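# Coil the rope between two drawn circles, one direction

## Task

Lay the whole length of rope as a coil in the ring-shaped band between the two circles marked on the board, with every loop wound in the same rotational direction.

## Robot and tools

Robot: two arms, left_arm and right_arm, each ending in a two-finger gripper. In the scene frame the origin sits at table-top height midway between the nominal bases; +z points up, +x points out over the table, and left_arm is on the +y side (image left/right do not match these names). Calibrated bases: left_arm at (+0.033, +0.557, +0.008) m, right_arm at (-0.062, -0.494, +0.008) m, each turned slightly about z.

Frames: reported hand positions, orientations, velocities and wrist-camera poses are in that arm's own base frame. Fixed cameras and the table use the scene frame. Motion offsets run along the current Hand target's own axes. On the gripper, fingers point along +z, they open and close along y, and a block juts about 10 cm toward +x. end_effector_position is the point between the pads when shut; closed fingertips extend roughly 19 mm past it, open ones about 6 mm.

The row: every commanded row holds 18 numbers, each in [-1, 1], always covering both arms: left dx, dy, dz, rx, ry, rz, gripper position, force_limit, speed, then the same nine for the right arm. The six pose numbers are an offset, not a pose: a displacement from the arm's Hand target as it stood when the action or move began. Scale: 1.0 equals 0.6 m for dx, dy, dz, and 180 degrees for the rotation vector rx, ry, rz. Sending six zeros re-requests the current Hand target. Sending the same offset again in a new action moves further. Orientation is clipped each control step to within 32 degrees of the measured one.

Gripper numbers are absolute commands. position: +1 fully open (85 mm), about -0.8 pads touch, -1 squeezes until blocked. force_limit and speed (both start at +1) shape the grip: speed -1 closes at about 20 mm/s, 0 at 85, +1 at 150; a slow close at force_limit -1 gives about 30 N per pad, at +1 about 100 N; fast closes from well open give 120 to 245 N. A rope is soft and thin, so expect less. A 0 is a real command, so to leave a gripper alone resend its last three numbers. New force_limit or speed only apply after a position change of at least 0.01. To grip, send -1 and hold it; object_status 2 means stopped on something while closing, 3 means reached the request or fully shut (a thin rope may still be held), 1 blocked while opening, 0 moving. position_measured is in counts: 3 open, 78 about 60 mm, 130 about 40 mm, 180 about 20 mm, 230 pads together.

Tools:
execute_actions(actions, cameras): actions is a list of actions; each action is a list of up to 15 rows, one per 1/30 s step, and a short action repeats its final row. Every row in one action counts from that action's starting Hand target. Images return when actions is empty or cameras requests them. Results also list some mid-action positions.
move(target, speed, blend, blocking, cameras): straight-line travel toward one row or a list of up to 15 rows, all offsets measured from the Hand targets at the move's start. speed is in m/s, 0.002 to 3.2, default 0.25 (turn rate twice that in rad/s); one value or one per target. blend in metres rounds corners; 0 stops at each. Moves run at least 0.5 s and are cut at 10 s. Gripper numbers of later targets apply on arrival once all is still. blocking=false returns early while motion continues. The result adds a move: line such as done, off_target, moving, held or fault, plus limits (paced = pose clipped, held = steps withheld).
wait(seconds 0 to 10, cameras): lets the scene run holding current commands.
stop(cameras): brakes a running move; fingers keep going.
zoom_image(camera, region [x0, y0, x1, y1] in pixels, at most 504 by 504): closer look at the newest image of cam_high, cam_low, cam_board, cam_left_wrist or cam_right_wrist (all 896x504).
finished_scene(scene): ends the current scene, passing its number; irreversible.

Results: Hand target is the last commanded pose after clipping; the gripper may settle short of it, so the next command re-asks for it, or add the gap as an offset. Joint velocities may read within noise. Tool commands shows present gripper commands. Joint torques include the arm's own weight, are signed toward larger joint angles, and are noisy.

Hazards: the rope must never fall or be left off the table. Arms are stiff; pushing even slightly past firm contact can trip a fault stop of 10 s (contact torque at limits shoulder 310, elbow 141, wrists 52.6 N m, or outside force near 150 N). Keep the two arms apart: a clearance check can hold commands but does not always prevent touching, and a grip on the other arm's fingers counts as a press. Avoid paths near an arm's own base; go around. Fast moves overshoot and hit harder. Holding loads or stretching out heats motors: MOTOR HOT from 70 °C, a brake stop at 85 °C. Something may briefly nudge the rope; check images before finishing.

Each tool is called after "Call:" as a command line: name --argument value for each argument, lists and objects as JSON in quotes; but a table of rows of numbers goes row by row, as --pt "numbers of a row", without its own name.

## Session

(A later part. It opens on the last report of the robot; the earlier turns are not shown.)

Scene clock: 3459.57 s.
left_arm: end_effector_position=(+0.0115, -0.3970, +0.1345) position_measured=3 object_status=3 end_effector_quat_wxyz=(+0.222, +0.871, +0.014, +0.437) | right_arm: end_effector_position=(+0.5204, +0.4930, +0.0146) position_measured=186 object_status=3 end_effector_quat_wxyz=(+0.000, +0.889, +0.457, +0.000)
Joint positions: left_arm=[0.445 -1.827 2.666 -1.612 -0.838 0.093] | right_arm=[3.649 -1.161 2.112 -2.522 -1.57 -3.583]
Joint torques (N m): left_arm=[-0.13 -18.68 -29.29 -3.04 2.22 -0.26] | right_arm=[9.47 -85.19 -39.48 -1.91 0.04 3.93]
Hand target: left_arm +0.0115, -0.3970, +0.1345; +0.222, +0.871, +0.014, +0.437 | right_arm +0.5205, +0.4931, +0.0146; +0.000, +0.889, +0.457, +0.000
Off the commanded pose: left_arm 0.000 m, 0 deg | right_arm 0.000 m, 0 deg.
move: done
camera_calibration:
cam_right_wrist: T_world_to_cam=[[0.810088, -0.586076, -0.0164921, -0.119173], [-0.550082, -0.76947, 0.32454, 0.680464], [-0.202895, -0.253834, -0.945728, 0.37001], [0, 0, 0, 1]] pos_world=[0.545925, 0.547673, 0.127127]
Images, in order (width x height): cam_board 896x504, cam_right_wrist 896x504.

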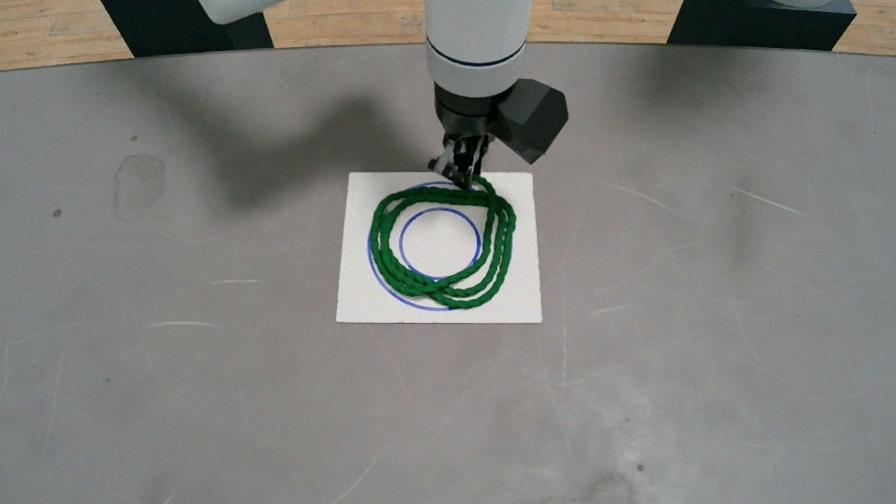

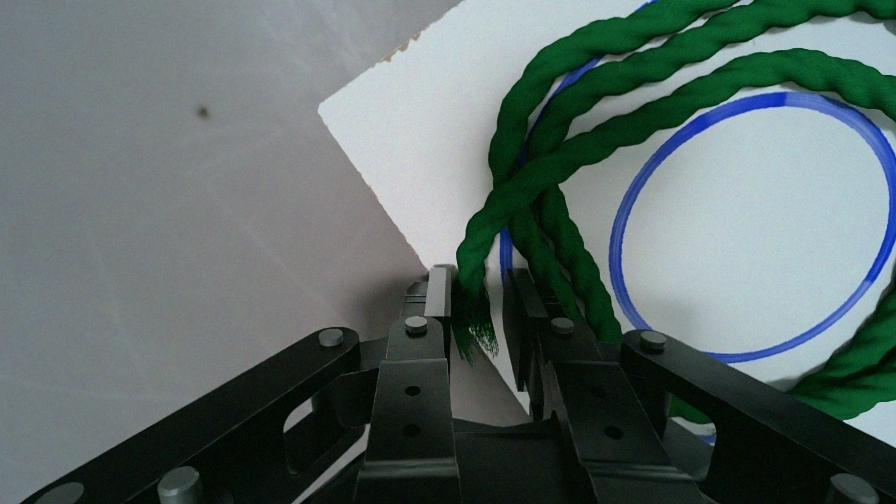

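Call:
move --pt "0 0 0 0 0 0 1 1 1 0.012 0.0 0.0 0 0 0.0 -0.449 -1 0" --pt "0 0 0 0 0 0 1 1 1 0.012 0.0 0.0 0 0 0.0 -1 -1 -1" --speed '[0.04,0.04]'

Call:
wait --seconds 0.3 --cameras '["cam_board","cam_right_wrist"]'

Call:
zoom_image --camera "cam_right_wrist" --region '[350, 120, 630, 400]'

Scene clock: 3469.50 s.
left_arm: end_effector_position=(+0.0115, -0.3970, +0.1345) position_measured=3 object_status=3 end_effector_quat_wxyz=(+0.222, +0.871, +0.014, +0.437) | right_arm: end_effector_position=(+0.5247, +0.4989, +0.0146) position_measured=210 object_status=0 end_effector_quat_wxyz=(+0.000, +0.889, +0.457, +0.000)
Joint positions: left_arm=[0.445 -1.827 2.666 -1.612 -0.838 0.093] | right_arm=[3.654 -1.153 2.098 -2.515 -1.57 -3.579]
Joint torques (N m): left_arm=[-0.84 -19.55 -29.37 -3.19 2.08 -0.22] | right_arm=[10.44 -86.24 -39.92 -2.15 -1.43 4.63]
Hand target: left_arm +0.0115, -0.3970, +0.1345; +0.222, +0.871, +0.014, +0.437 | right_arm +0.5247, +0.4989, +0.0146; +0.000, +0.889, +0.457, +0.000
Off the commanded pose: left_arm 0.000 m, 0 deg | right_arm 0.000 m, 0 deg.
move: done

Scene clock: 3469.80 s.
left_arm: end_effector_position=(+0.0115, -0.3970, +0.1345) position_measured=3 object_status=3 end_effector_quat_wxyz=(+0.222, +0.871, +0.014, +0.437) | right_arm: end_effector_position=(+0.5247, +0.4989, +0.0146) position_measured=210 object_status=2 end_effector_quat_wxyz=(+0.000, +0.889, +0.457, +0.000)
Joint positions: left_arm=[0.445 -1.827 2.666 -1.612 -0.838 0.093] | right_arm=[3.654 -1.153 2.098 -2.515 -1.57 -3.579]
Joint torques (N m): left_arm=[-0.19 -19.48 -29.55 -2.93 2.28 -0.09] | right_arm=[9.1 -85.37 -39.5 -1.93 -1.22 4.33]
Hand target: left_arm +0.0115, -0.3970, +0.1345; +0.222, +0.871, +0.014, +0.437 | right_arm +0.5247, +0.4989, +0.0146; +0.000, +0.889, +0.457, +0.000
Tool commands: left_gripper/position=+1.0 left_gripper/force_limit=+1.0 left_gripper/speed=+1.0 right_gripper/position=-1.0 right_gripper/force_limit=-1.0 right_gripper/speed=-1.0
Off the commanded pose: left_arm 0.000 m, 0 deg | right_arm 0.000 m, 0 deg.
wait: 0.30 s; at rest by 0.17 s
camera_calibration:
cam_right_wrist: T_world_to_cam=[[0.809961, -0.586253, -0.0164408, -0.118978], [-0.550237, -0.769306, 0.324666, 0.687424], [-0.202985, -0.25392, -0.945686, 0.372498], [0, 0, 0, 1]] pos_world=[0.550225, 0.553673, 0.127127]
Images, in order (width x height): cam_board 896x504, cam_right_wrist 896x504.

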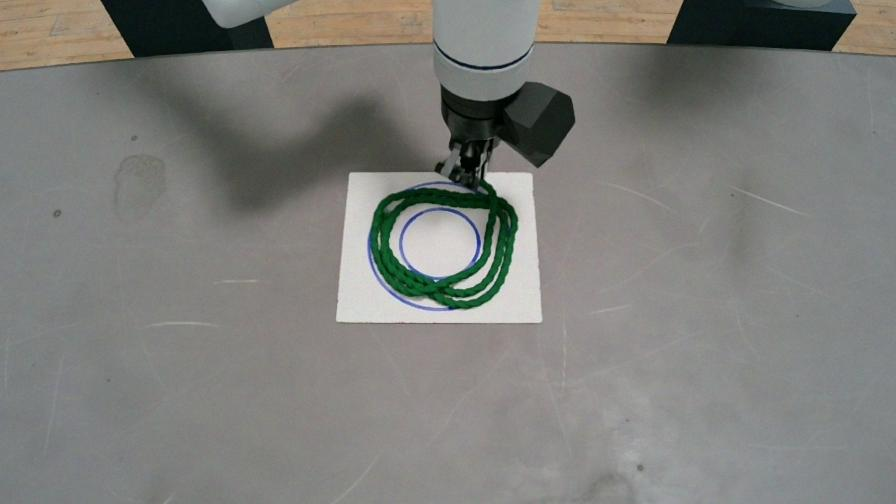

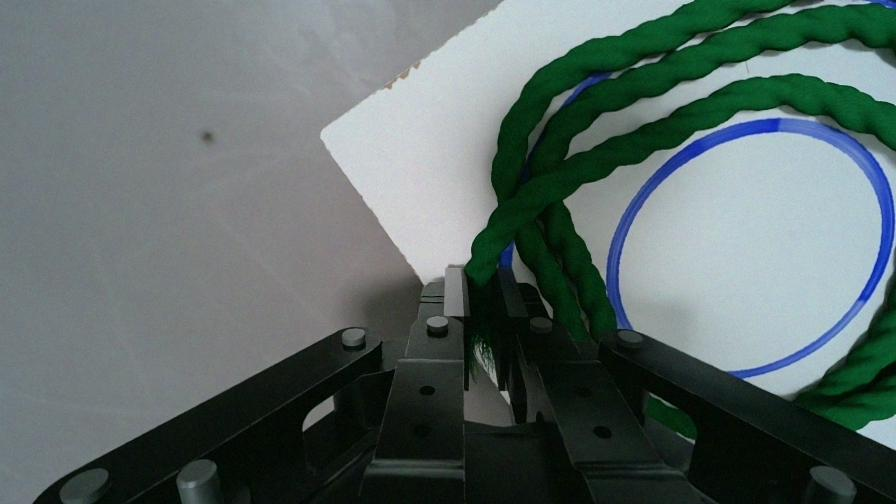

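Scaled by 1.800.

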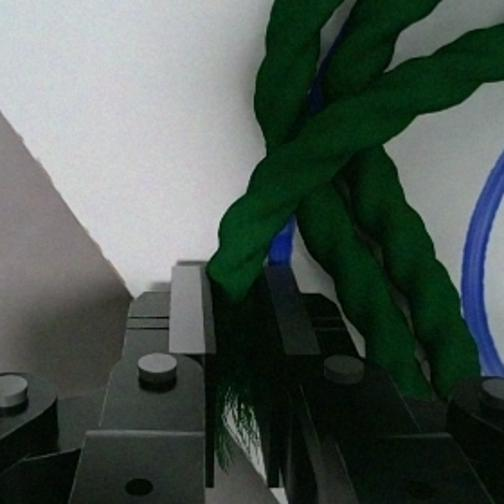

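Call:
move --pt "0 0 0 0 0 0 1 1 1 0 0 -0.05 0 0 0 -1 -1 -1" --pt "0 0 0 0 0 0 1 1 1 -0.0289 0.0815 -0.05 0 0 -0.1983 -1 -1 -1" --pt "0 0 0 0 0 0 1 1 1 -0.0289 0.0815 0.0 0 0 -0.1983 -1 -1 -1" --speed '[0.08,0.1,0.06]' --cameras '["cam_board","cam_right_wrist"]'

Call:
zoom_image --camera "cam_board" --region '[360, 160, 530, 330]'

Scene clock: 3499.87 s.
left_arm: end_effector_position=(+0.0115, -0.3970, +0.1345) position_measured=3 object_status=3 end_effector_quat_wxyz=(+0.222, +0.871, +0.014, +0.437) | right_arm: end_effector_position=(+0.5544, +0.4563, +0.0148) position_measured=210 object_status=2 end_effector_quat_wxyz=(+0.000, +0.707, +0.708, +0.000)
Joint positions: left_arm=[0.445 -1.827 2.666 -1.612 -0.838 0.093] | right_arm=[3.58 -1.16 2.11 -2.52 -1.57 -4.275]
Joint torques (N m): left_arm=[-0.97 -20.08 -28.8 -3.14 2.03 -0.06] | right_arm=[-0.78 -29.79 0.1 -0.71 1.04 -2.17]
Hand target: left_arm +0.0115, -0.3970, +0.1345; +0.222, +0.871, +0.014, +0.437 | right_arm +0.5544, +0.4563, +0.0146; +0.000, +0.707, +0.708, +0.000
Off the commanded pose: left_arm 0.000 m, 0 deg | right_arm 0.000 m, 0 deg.
move: done
camera_calibration:
cam_right_wrist: T_world_to_cam=[[0.999862, -0.00351866, -0.0162525, -0.5392], [0.00194035, -0.945994, 0.324178, 0.445483], [-0.0165155, -0.324165, -0.945856, 0.296562], [0, 0, 0, 1]] pos_world=[0.543158, 0.515662, 0.127325]
Images, in order (width x height): cam_board 896x504, cam_right_wrist 896x504.

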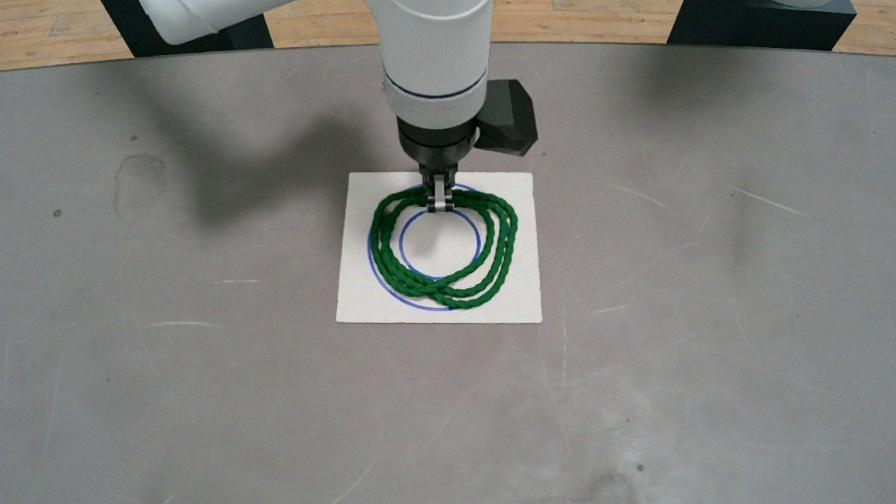

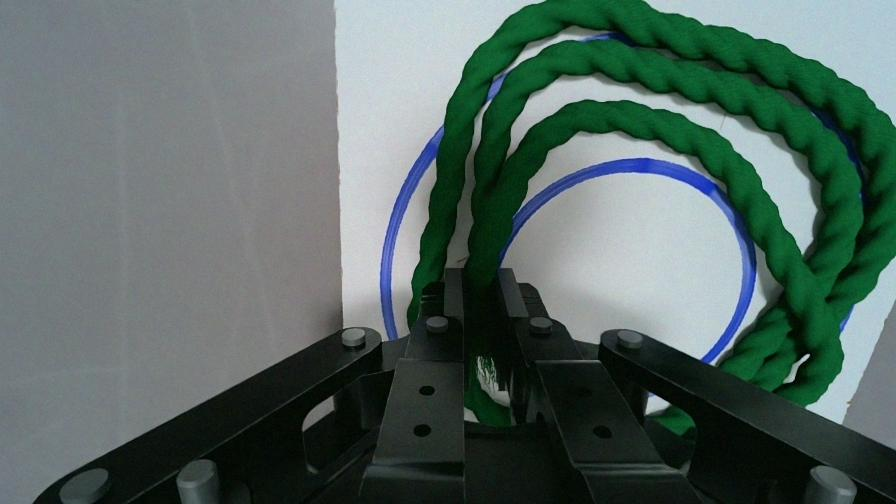

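Scaled by 2.965.

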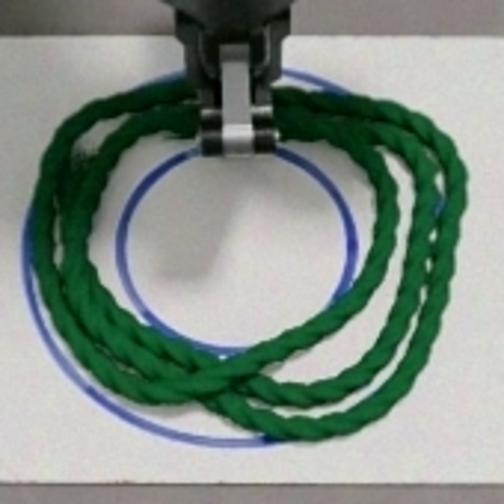

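Call:
zoom_image --camera "cam_right_wrist" --region '[370, 0, 650, 280]'

Scaled by 1.800.

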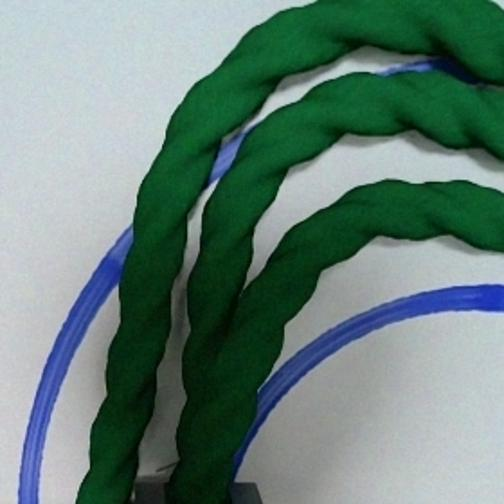

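Call:
move --target '[0,0,0,0,0,0,1,1,1,0,0,-0.012,0,0,0,-1,-1,-1]' --speed 0.05 --cameras '["cam_board","cam_right_wrist"]'

Call:
zoom_image --camera "cam_right_wrist" --region '[370, 100, 650, 380]'

Scene clock: 3508.73 s.
left_arm: end_effector_position=(+0.0115, -0.3970, +0.1345) position_measured=3 object_status=3 end_effector_quat_wxyz=(+0.222, +0.871, +0.014, +0.437) | right_arm: end_effector_position=(+0.5543, +0.4563, +0.0217) position_measured=210 object_status=2 end_effector_quat_wxyz=(+0.000, +0.707, +0.708, +0.000)
Joint positions: left_arm=[0.445 -1.827 2.666 -1.612 -0.838 0.093] | right_arm=[3.58 -1.171 2.108 -2.507 -1.57 -4.275]
Joint torques (N m): left_arm=[-1.57 -19.15 -28.7 -2.94 2.08 -0.12] | right_arm=[6.22 -134.82 -40.42 -1.88 2.53 0.97]
Hand target: left_arm +0.0115, -0.3970, +0.1345; +0.222, +0.871, +0.014, +0.437 | right_arm +0.5544, +0.4563, +0.0218; +0.000, +0.707, +0.708, +0.000
Off the commanded pose: left_arm 0.000 m, 0 deg | right_arm 0.000 m, 0 deg.
move: done
camera_calibration:
cam_right_wrist: T_world_to_cam=[[0.99986, -0.00355352, -0.016347, -0.539056], [0.00194012, -0.945953, 0.324298, 0.443209], [-0.0166159, -0.324285, -0.945814, 0.303199], [0, 0, 0, 1]] pos_world=[0.543158, 0.515662, 0.134226]
Images, in order (width x height): cam_board 896x504, cam_right_wrist 896x504.

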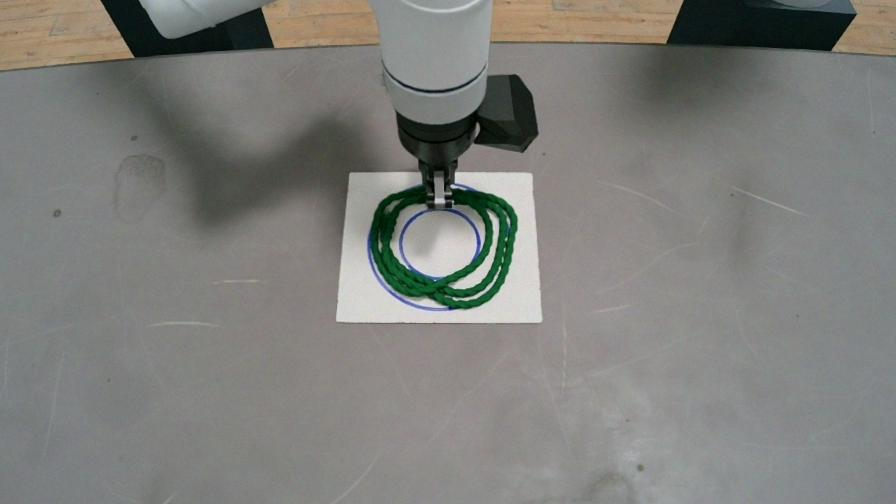

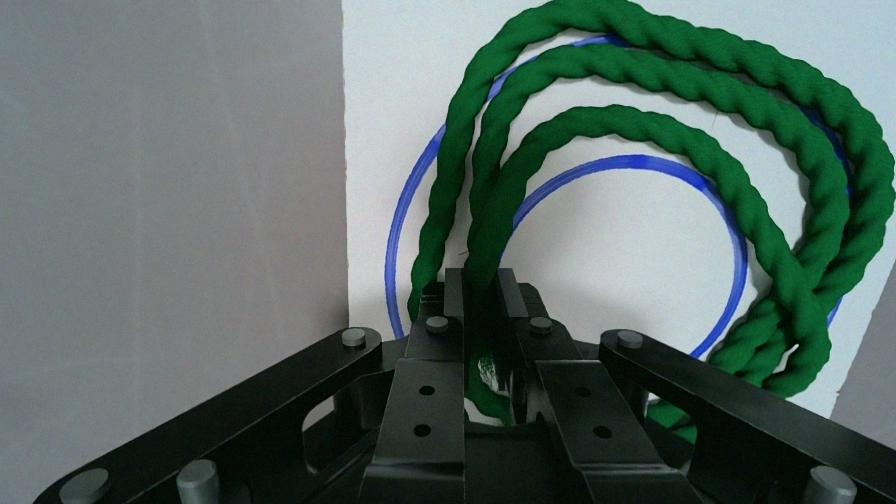

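Scaled by 1.800.

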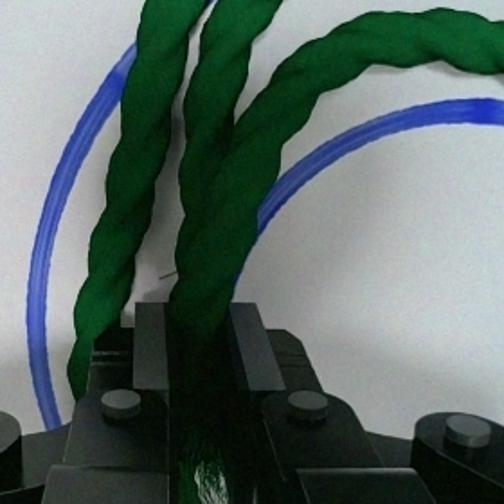

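Call:
move --pt "0 0 0 0 0 0 1 1 1 0 0.0 -0.02 0 0 0 -1 -1 -1" --pt "0 0 0 0 0 0 1 1 1 -0.0193 0.015 -0.02 0 0 -0.0889 -1 -1 -1" --pt "0 0 0 0 0 0 1 1 1 -0.0193 0.015 0.0105 0 0 -0.0889 -1 -1 -1" --speed '[0.06,0.06,0.05]' --cameras '["cam_board","cam_right_wrist"]'

Call:
zoom_image --camera "cam_right_wrist" --region '[370, 0, 870, 380]'

Scene clock: 3534.50 s.
left_arm: end_effector_position=(+0.0115, -0.3970, +0.1345) position_measured=3 object_status=3 end_effector_quat_wxyz=(+0.222, +0.871, +0.014, +0.437) | right_arm: end_effector_position=(+0.5635, +0.4448, +0.0157) position_measured=210 object_status=2 end_effector_quat_wxyz=(+0.000, +0.601, +0.799, +0.000)
Joint positions: left_arm=[0.445 -1.827 2.666 -1.612 -0.838 0.093] | right_arm=[3.56 -1.162 2.11 -2.519 -1.57 -4.575]
Joint torques (N m): left_arm=[0.08 -21.03 -29.44 -2.83 2.26 -0.25] | right_arm=[-6 -64.01 -12.81 -5.76 3.24 -2.5]
Hand target: left_arm +0.0115, -0.3970, +0.1345; +0.222, +0.871, +0.014, +0.437 | right_arm +0.5634, +0.4448, +0.0155; +0.000, +0.601, +0.799, +0.000
Off the commanded pose: left_arm 0.000 m, 0 deg | right_arm 0.000 m, 0 deg.
move: done
camera_calibration:
cam_right_wrist: T_world_to_cam=[[0.9621, 0.272226, -0.0160006, -0.649733], [0.262552, -0.908859, 0.324103, 0.270858], [0.073687, -0.316021, -0.945886, 0.239359], [0, 0, 0, 1]] pos_world=[0.536356, 0.498688, 0.128225]
Images, in order (width x height): cam_board 896x504, cam_right_wrist 896x504.

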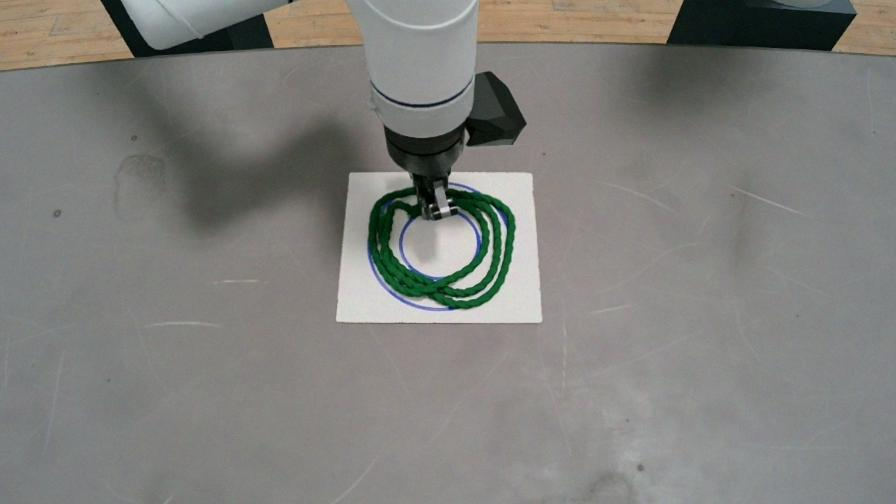

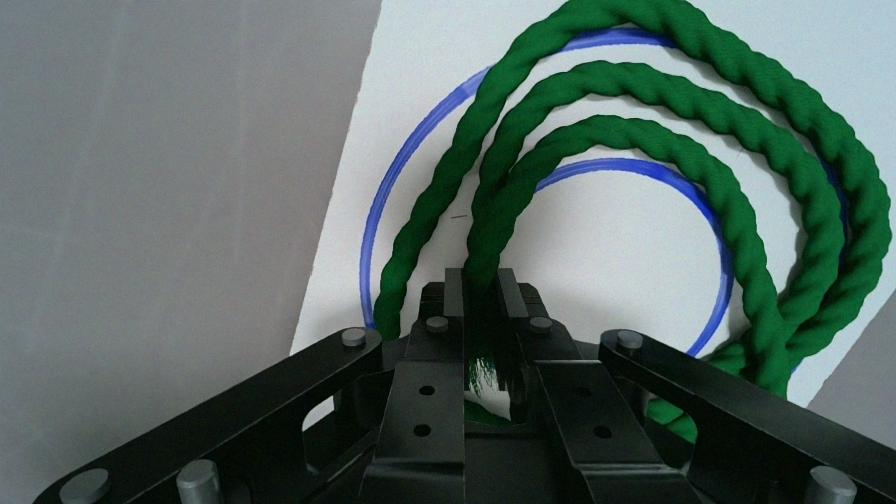

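Scaled by 1.008.

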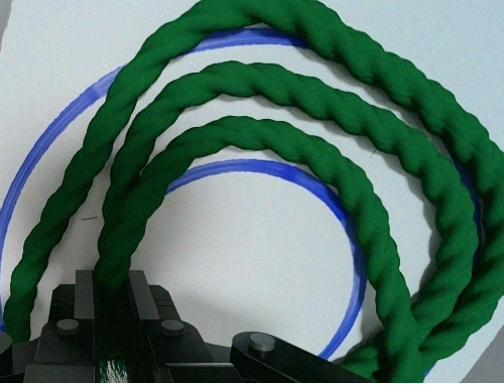

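Call:
zoom_image --camera "cam_board" --region '[360, 160, 530, 330]'

Scaled by 2.965.

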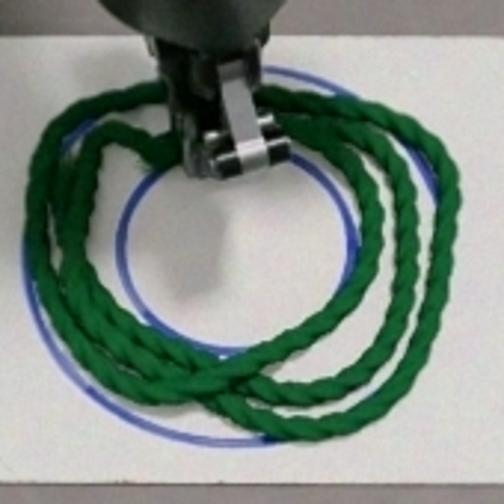

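Call:
move --target '[0,0,0,0,0,0,1,1,1,0,0.0,-0.06,0,0,0,-1,-1,-1]' --speed 0.08 --cameras '["cam_board","cam_right_wrist","cam_low"]'

Call:
zoom_image --camera "cam_right_wrist" --region '[370, 100, 650, 380]'

Call:
zoom_image --camera "cam_board" --region '[360, 160, 530, 330]'

Call:
zoom_image --camera "cam_low" --region '[340, 200, 560, 420]'

Scene clock: 3550.80 s.
left_arm: end_effector_position=(+0.0115, -0.3970, +0.1345) position_measured=3 object_status=3 end_effector_quat_wxyz=(+0.222, +0.871, +0.014, +0.437) | right_arm: end_effector_position=(+0.5634, +0.4448, +0.0514) position_measured=210 object_status=2 end_effector_quat_wxyz=(+0.000, +0.601, +0.799, +0.000)
Joint positions: left_arm=[0.445 -1.827 2.666 -1.612 -0.838 0.093] | right_arm=[3.56 -1.215 2.096 -2.451 -1.57 -4.575]
Joint torques (N m): left_arm=[-1.28 -18.93 -29.79 -3.11 2.13 -0.3] | right_arm=[1.62 -129.85 -43.02 -2.28 3.41 -2.92]
Hand target: left_arm +0.0115, -0.3970, +0.1345; +0.222, +0.871, +0.014, +0.437 | right_arm +0.5634, +0.4448, +0.0515; +0.000, +0.601, +0.799, +0.000
Off the commanded pose: left_arm 0.000 m, 0 deg | right_arm 0.000 m, 0 deg.
move: done
camera_calibration:
cam_right_wrist: T_world_to_cam=[[0.962084, 0.272269, -0.0162487, -0.649037], [0.262667, -0.908813, 0.324138, 0.259223], [0.0734857, -0.316116, -0.94587, 0.273288], [0, 0, 0, 1]] pos_world=[0.536256, 0.498688, 0.163925]
Images, in order (width x height): cam_low 896x504, cam_board 896x504, cam_right_wrist 896x504.

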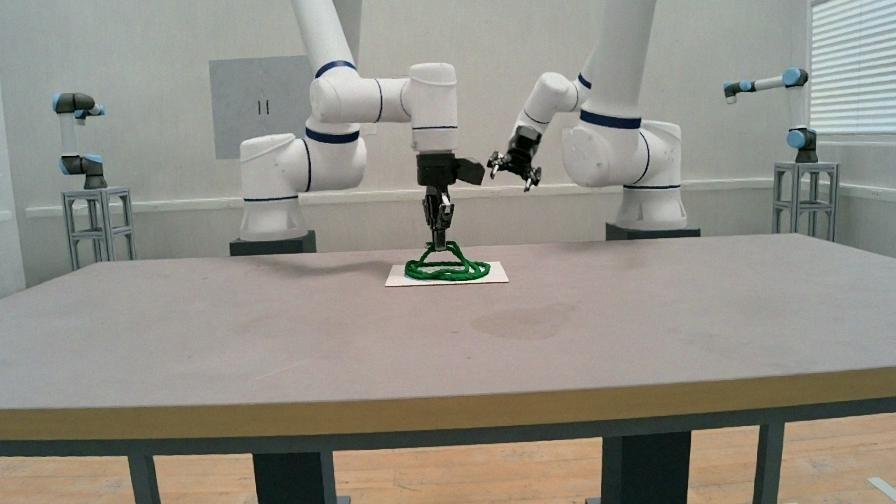

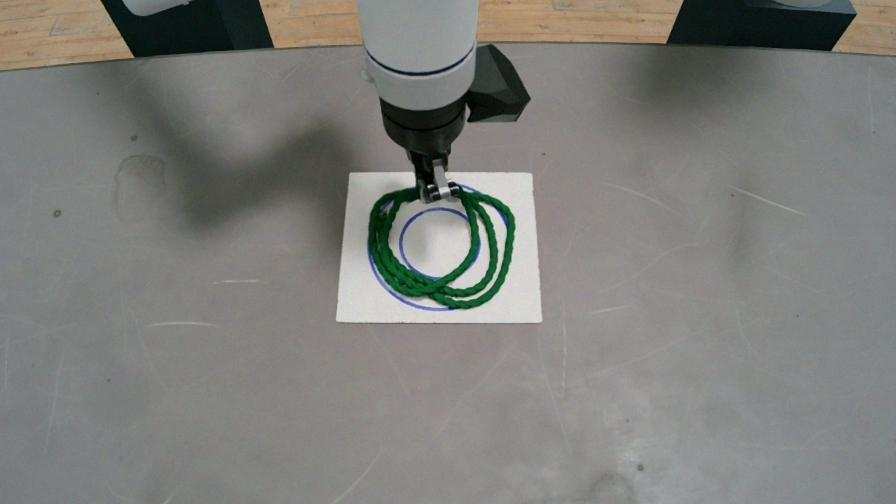

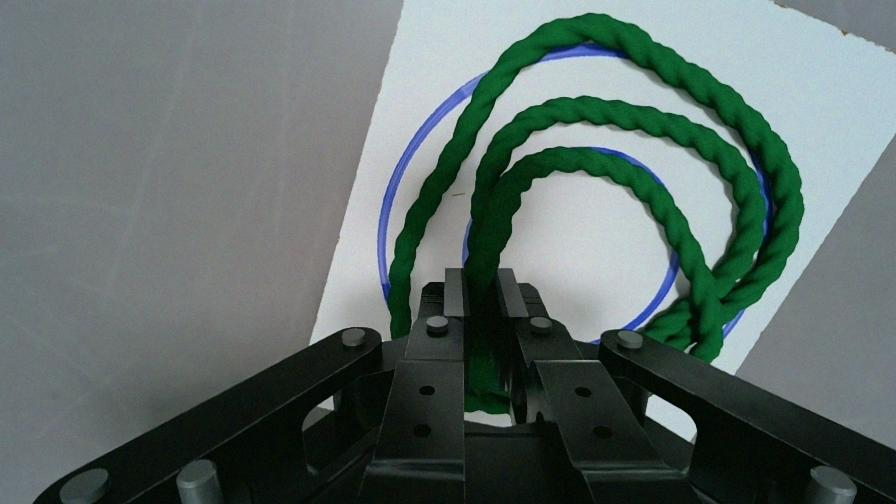

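Scaled by 1.800.

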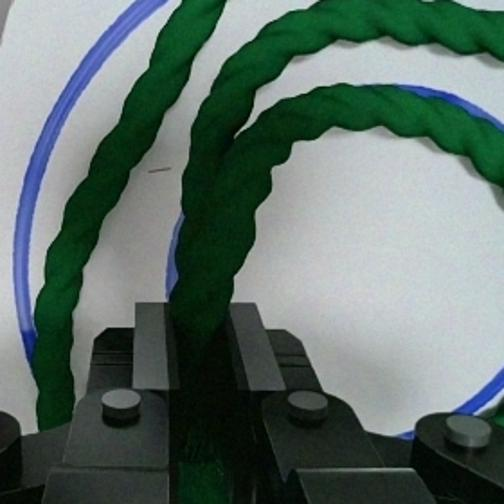

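Scaled by 2.965.

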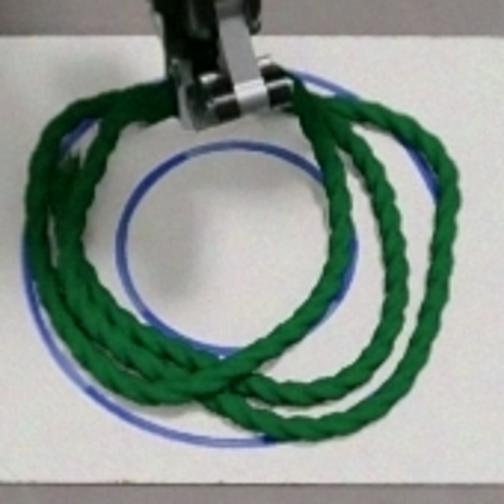

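Scaled by 2.291.

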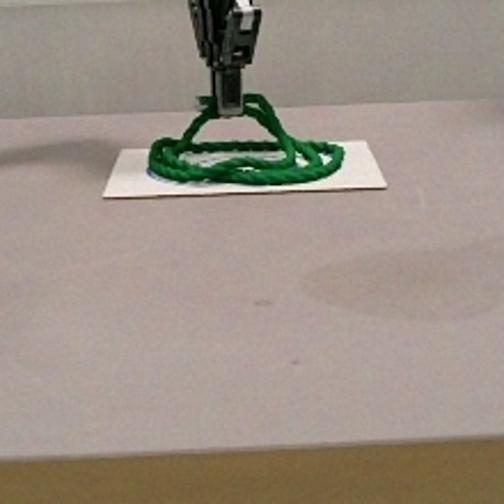

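Call:
move --pt "0 0 0 0 0 0 1 1 1 0.0031 -0.0217 0.0 0 0 0 -1 -1 -1" --pt "0 0 0 0 0 0 1 1 1 0.0031 -0.0217 0.0458 0 0 0 -1 -1 -1" --pt "0 0 0 0 0 0 1 1 1 0.0031 -0.0217 0.0458 0 0 0 -0.3 -1 -0.8" --speed '[0.06,0.06,0.06]' --cameras '["cam_board","cam_right_wrist"]'

Call:
zoom_image --camera "cam_right_wrist" --region '[370, 100, 650, 380]'

Call:
zoom_image --camera "cam_board" --region '[360, 160, 530, 330]'

Scene clock: 3573.30 s.
left_arm: end_effector_position=(+0.0115, -0.3970, +0.1345) position_measured=3 object_status=3 end_effector_quat_wxyz=(+0.222, +0.871, +0.014, +0.437) | right_arm: end_effector_position=(+0.5504, +0.4429, +0.0240) position_measured=167 object_status=0 end_effector_quat_wxyz=(+0.000, +0.601, +0.799, +0.000)
Joint positions: left_arm=[0.445 -1.827 2.666 -1.612 -0.838 0.093] | right_arm=[3.565 -1.188 2.129 -2.512 -1.57 -4.57]
Joint torques (N m): left_arm=[-0.92 -19.44 -29.38 -3.34 2.18 -0.19] | right_arm=[10 -80.98 -19.87 -7.52 1.5 4.37]
Hand target: left_arm +0.0115, -0.3970, +0.1345; +0.222, +0.871, +0.014, +0.437 | right_arm +0.5504, +0.4429, +0.0240; +0.000, +0.601, +0.799, +0.000
Off the commanded pose: left_arm 0.000 m, 0 deg | right_arm 0.000 m, 0 deg.
move: done
camera_calibration:
cam_right_wrist: T_world_to_cam=[[0.962084, 0.272269, -0.0162487, -0.636458], [0.262667, -0.908813, 0.324138, 0.269792], [0.0734857, -0.316116, -0.94587, 0.247726], [0, 0, 0, 1]] pos_world=[0.523256, 0.496788, 0.136525]
Images, in order (width x height): cam_board 896x504, cam_right_wrist 896x504.

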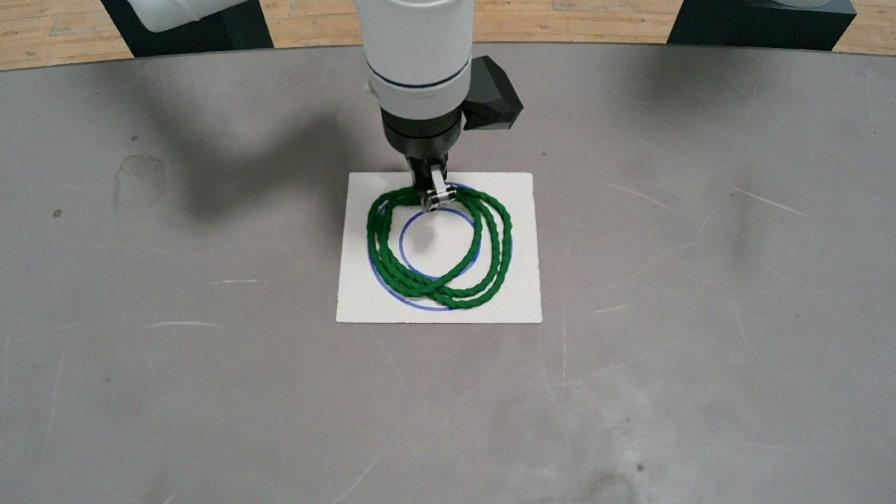

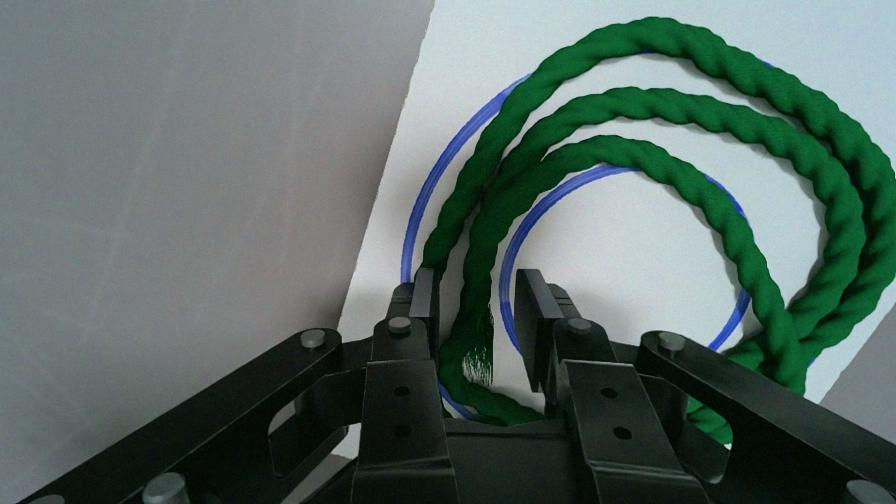

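Scaled by 1.800.

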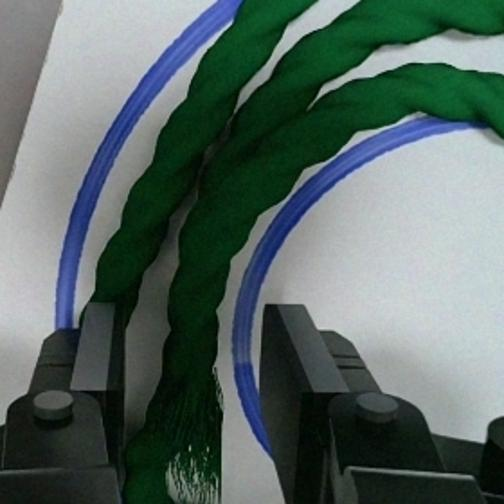

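Scaled by 2.965.

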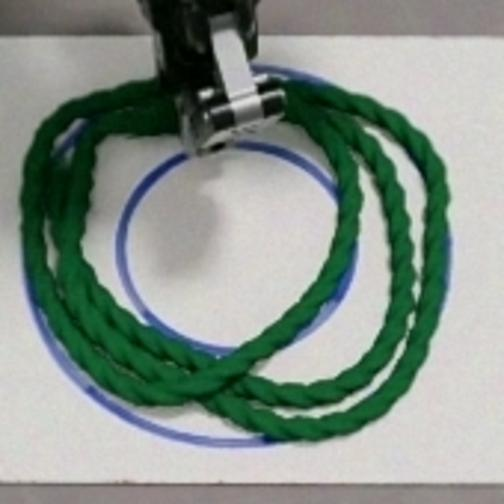

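Call:
move --pt "0 0 0 0 0 0 1 1 1 0 0 -0.001 0 0 0 -1 -1 -1" --pt "0 0 0 0 0 0 1 1 1 0 0 -0.025 0 0 0 -1 -1 -1" --speed '[0.06,0.06]' --cameras '["cam_board","cam_right_wrist"]'

Call:
zoom_image --camera "cam_right_wrist" --region '[370, 100, 650, 380]'

Call:
zoom_image --camera "cam_board" --region '[360, 160, 530, 330]'

Scene clock: 3592.33 s.
left_arm: end_effector_position=(+0.0115, -0.3970, +0.1345) position_measured=3 object_status=3 end_effector_quat_wxyz=(+0.222, +0.871, +0.014, +0.437) | right_arm: end_effector_position=(+0.5503, +0.4429, +0.0389) position_measured=210 object_status=2 end_effector_quat_wxyz=(+0.000, +0.601, +0.799, +0.000)
Joint positions: left_arm=[0.445 -1.827 2.666 -1.612 -0.838 0.093] | right_arm=[3.565 -1.21 2.124 -2.484 -1.57 -4.57]
Joint torques (N m): left_arm=[-0.31 -20.69 -29.15 -3.13 2.05 -0.21] | right_arm=[4.83 -132.07 -41.4 -2.07 0.29 3.68]
Hand target: left_arm +0.0115, -0.3970, +0.1345; +0.222, +0.871, +0.014, +0.437 | right_arm +0.5504, +0.4429, +0.0390; +0.000, +0.601, +0.799, +0.000
Off the commanded pose: left_arm 0.000 m, 0 deg | right_arm 0.000 m, 0 deg.
move: done
camera_calibration:
cam_right_wrist: T_world_to_cam=[[0.962084, 0.272269, -0.0162487, -0.636215], [0.262667, -0.908813, 0.324138, 0.264962], [0.0734857, -0.316116, -0.94587, 0.26182], [0, 0, 0, 1]] pos_world=[0.523256, 0.496788, 0.151425]
Images, in order (width x height): cam_board 896x504, cam_right_wrist 896x504.

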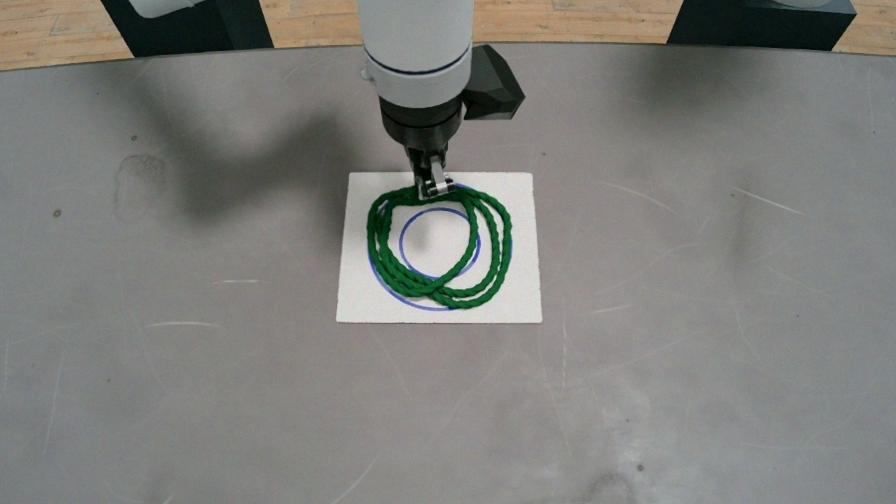

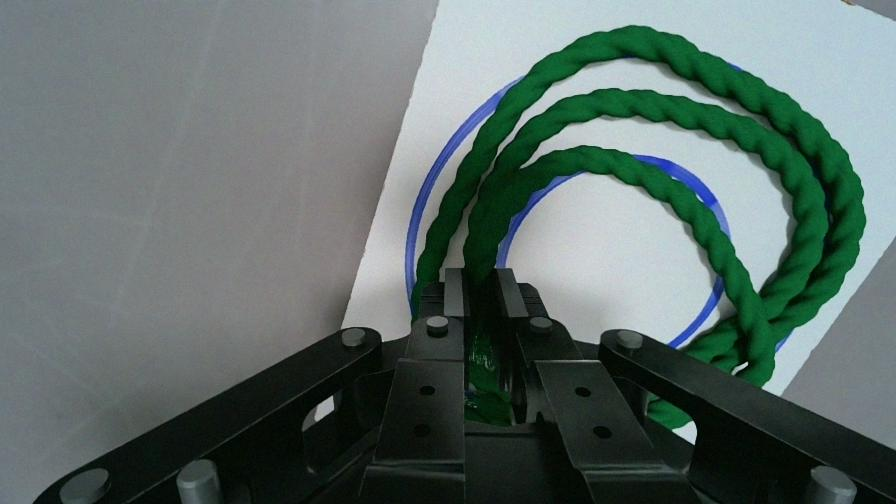

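Scaled by 1.800.

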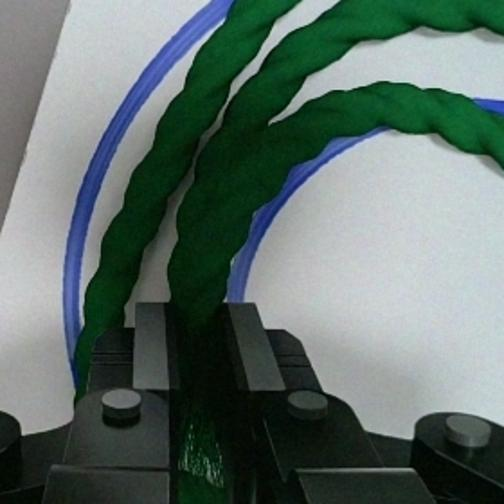

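Scaled by 2.965.

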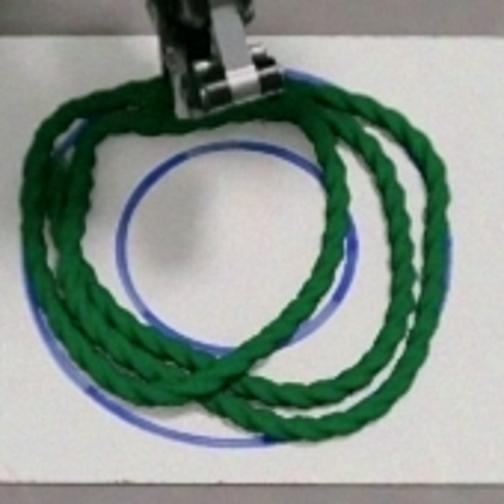

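Call:
move --pt "0 0 0 0 0 0 1 1 1 0.0114 0.0232 0.0 0 0 0.0667 -1 -1 -1" --pt "0 0 0 0 0 0 1 1 1 0.0114 0.0232 0.0392 0 0 0.0667 -1 -1 -1" --speed '[0.06,0.05]' --cameras '["cam_board","cam_right_wrist"]'

Call:
zoom_image --camera "cam_right_wrist" --region '[370, 100, 650, 380]'

Call:
zoom_image --camera "cam_board" --region '[360, 160, 530, 330]'

Scene clock: 3609.80 s.
left_arm: end_effector_position=(+0.0115, -0.3970, +0.1345) position_measured=3 object_status=3 end_effector_quat_wxyz=(+0.222, +0.871, +0.014, +0.437) | right_arm: end_effector_position=(+0.5618, +0.4534, +0.0156) position_measured=210 object_status=2 end_effector_quat_wxyz=(+0.000, +0.681, +0.732, +0.000)
Joint positions: left_arm=[0.445 -1.827 2.666 -1.612 -0.838 0.093] | right_arm=[3.572 -1.157 2.102 -2.515 -1.57 -4.353]
Joint torques (N m): left_arm=[-1.7 -19.38 -29.41 -3.14 2.02 -0.14] | right_arm=[10.21 -85.03 -18.86 -7.7 -1.52 4.3]
Hand target: left_arm +0.0115, -0.3970, +0.1345; +0.222, +0.871, +0.014, +0.437 | right_arm +0.5618, +0.4534, +0.0155; +0.000, +0.681, +0.732, +0.000
Off the commanded pose: left_arm 0.000 m, 0 deg | right_arm 0.000 m, 0 deg.
move: done
camera_calibration:
cam_right_wrist: T_world_to_cam=[[0.997673, 0.0661959, -0.016314, -0.577003], [0.0679062, -0.94356, 0.324167, 0.404178], [0.00606533, -0.32452, -0.945859, 0.283932], [0, 0, 0, 1]] pos_world=[0.546492, 0.511703, 0.128125]
Images, in order (width x height): cam_board 896x504, cam_right_wrist 896x504.

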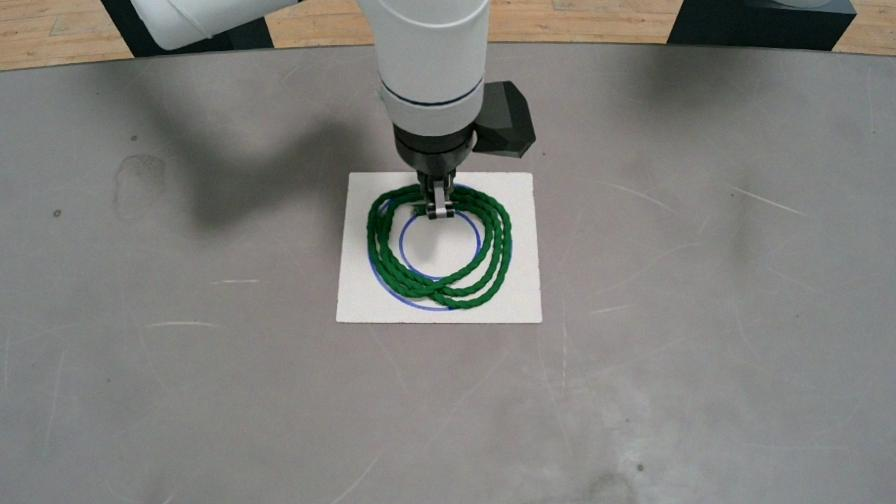

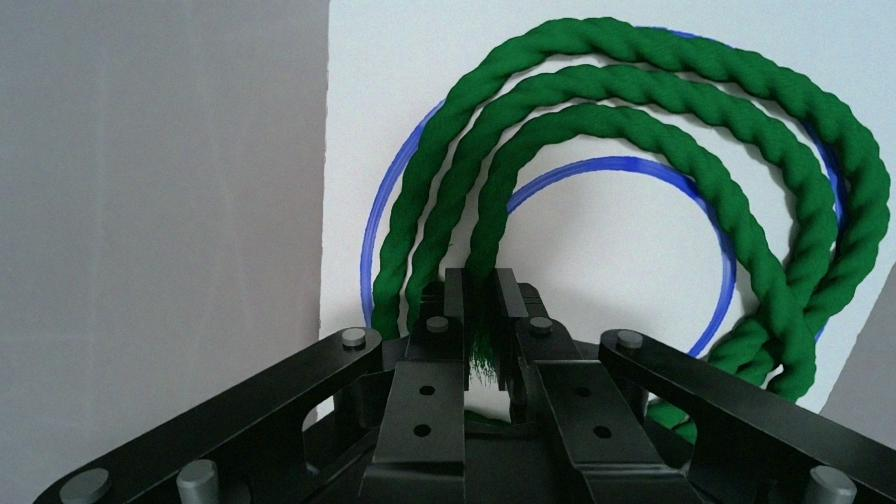

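Scaled by 1.800.

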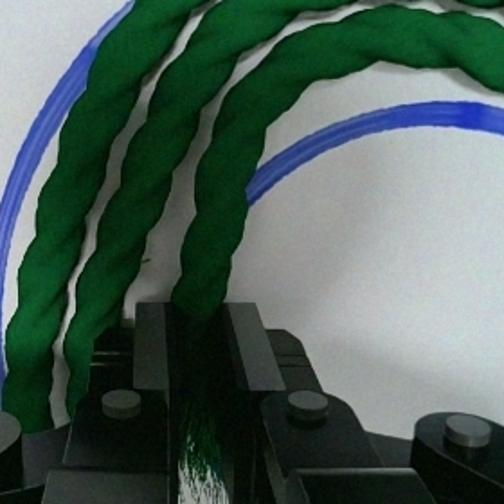

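Scaled by 2.965.

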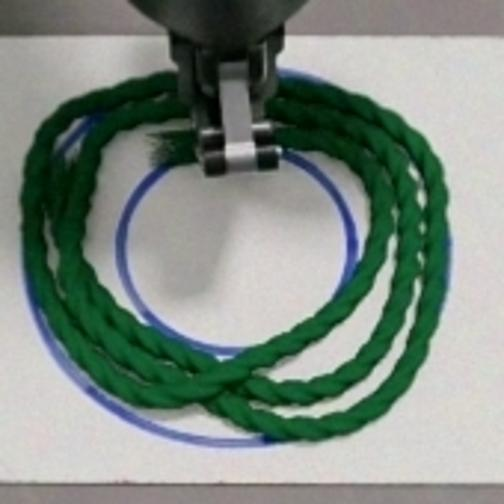

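Call:
move --pt "0 0 0 0 0 0 1 1 1 0 0 0 0 0 0 -0.53 -1 -0.8" --pt "0 0 0 0 0 0 1 1 1 0 0 -0.0667 0 0 0 -0.53 -1 -0.8" --pt "0 0 0 0 0 0 1 1 1 -0.0107 -0.031 -0.0667 0 0 -0.0333 0.85 -1 0" --pt "0 0 0 0 0 0 1 1 1 -0.0107 -0.031 0.0042 0 0 -0.0333 0.85 -1 0" --pt "0 0 0 0 0 0 1 1 1 -0.0107 -0.031 0.0042 0 0 -0.0333 -0.265 -1 -0.4" --speed '[0.05,0.06,0.1,0.06,0.1]' --cameras '["cam_board","cam_right_wrist"]'

Call:
zoom_image --camera "cam_board" --region '[360, 160, 530, 330]'

Scene clock: 3630.97 s.
left_arm: end_effector_position=(+0.0115, -0.3970, +0.1345) position_measured=3 object_status=3 end_effector_quat_wxyz=(+0.222, +0.871, +0.014, +0.437) | right_arm: end_effector_position=(+0.5437, +0.4457, +0.0130) position_measured=162 object_status=0 end_effector_quat_wxyz=(+0.000, +0.642, +0.767, +0.000)
Joint positions: left_arm=[0.445 -1.827 2.666 -1.612 -0.838 0.093] | right_arm=[3.573 -1.174 2.14 -2.536 -1.57 -4.457]
Joint torques (N m): left_arm=[-1.61 -20.11 -29.48 -3.03 2.2 -0.21] | right_arm=[11.08 -83.48 -19 -7.19 3.04 1.14]
Hand target: left_arm +0.0115, -0.3970, +0.1345; +0.222, +0.871, +0.014, +0.437 | right_arm +0.5437, +0.4457, +0.0130; +0.000, +0.642, +0.767, +0.000
Off the commanded pose: left_arm 0.000 m, 0 deg | right_arm 0.000 m, 0 deg.
move: done
camera_calibration:
cam_right_wrist: T_world_to_cam=[[0.985323, 0.169927, -0.0162281, -0.598026], [0.165954, -0.931326, 0.324176, 0.340215], [0.0399728, -0.322111, -0.945857, 0.259574], [0, 0, 0, 1]] pos_world=[0.522413, 0.502084, 0.125525]
Images, in order (width x height): cam_board 896x504, cam_right_wrist 896x504.

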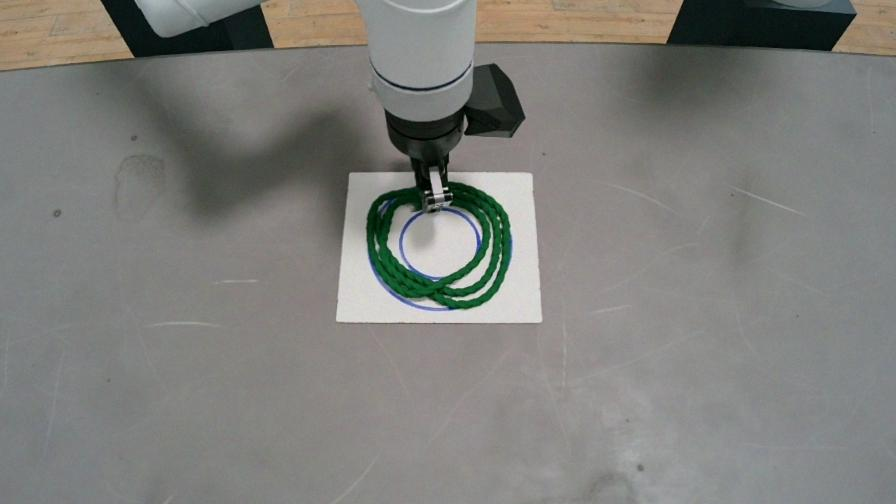

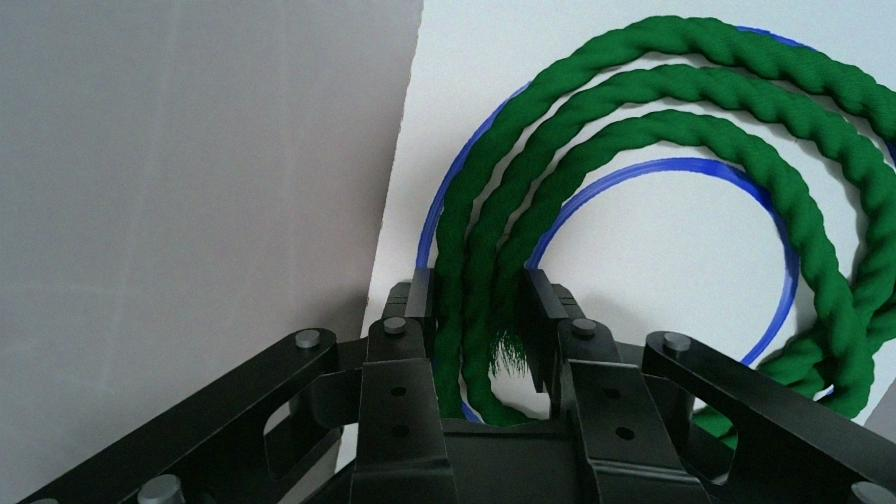

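Scaled by 2.965.

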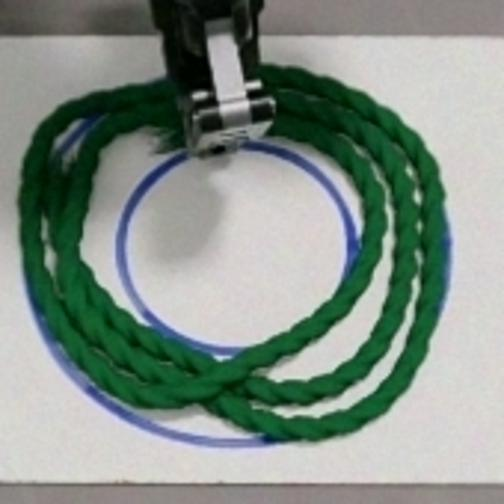

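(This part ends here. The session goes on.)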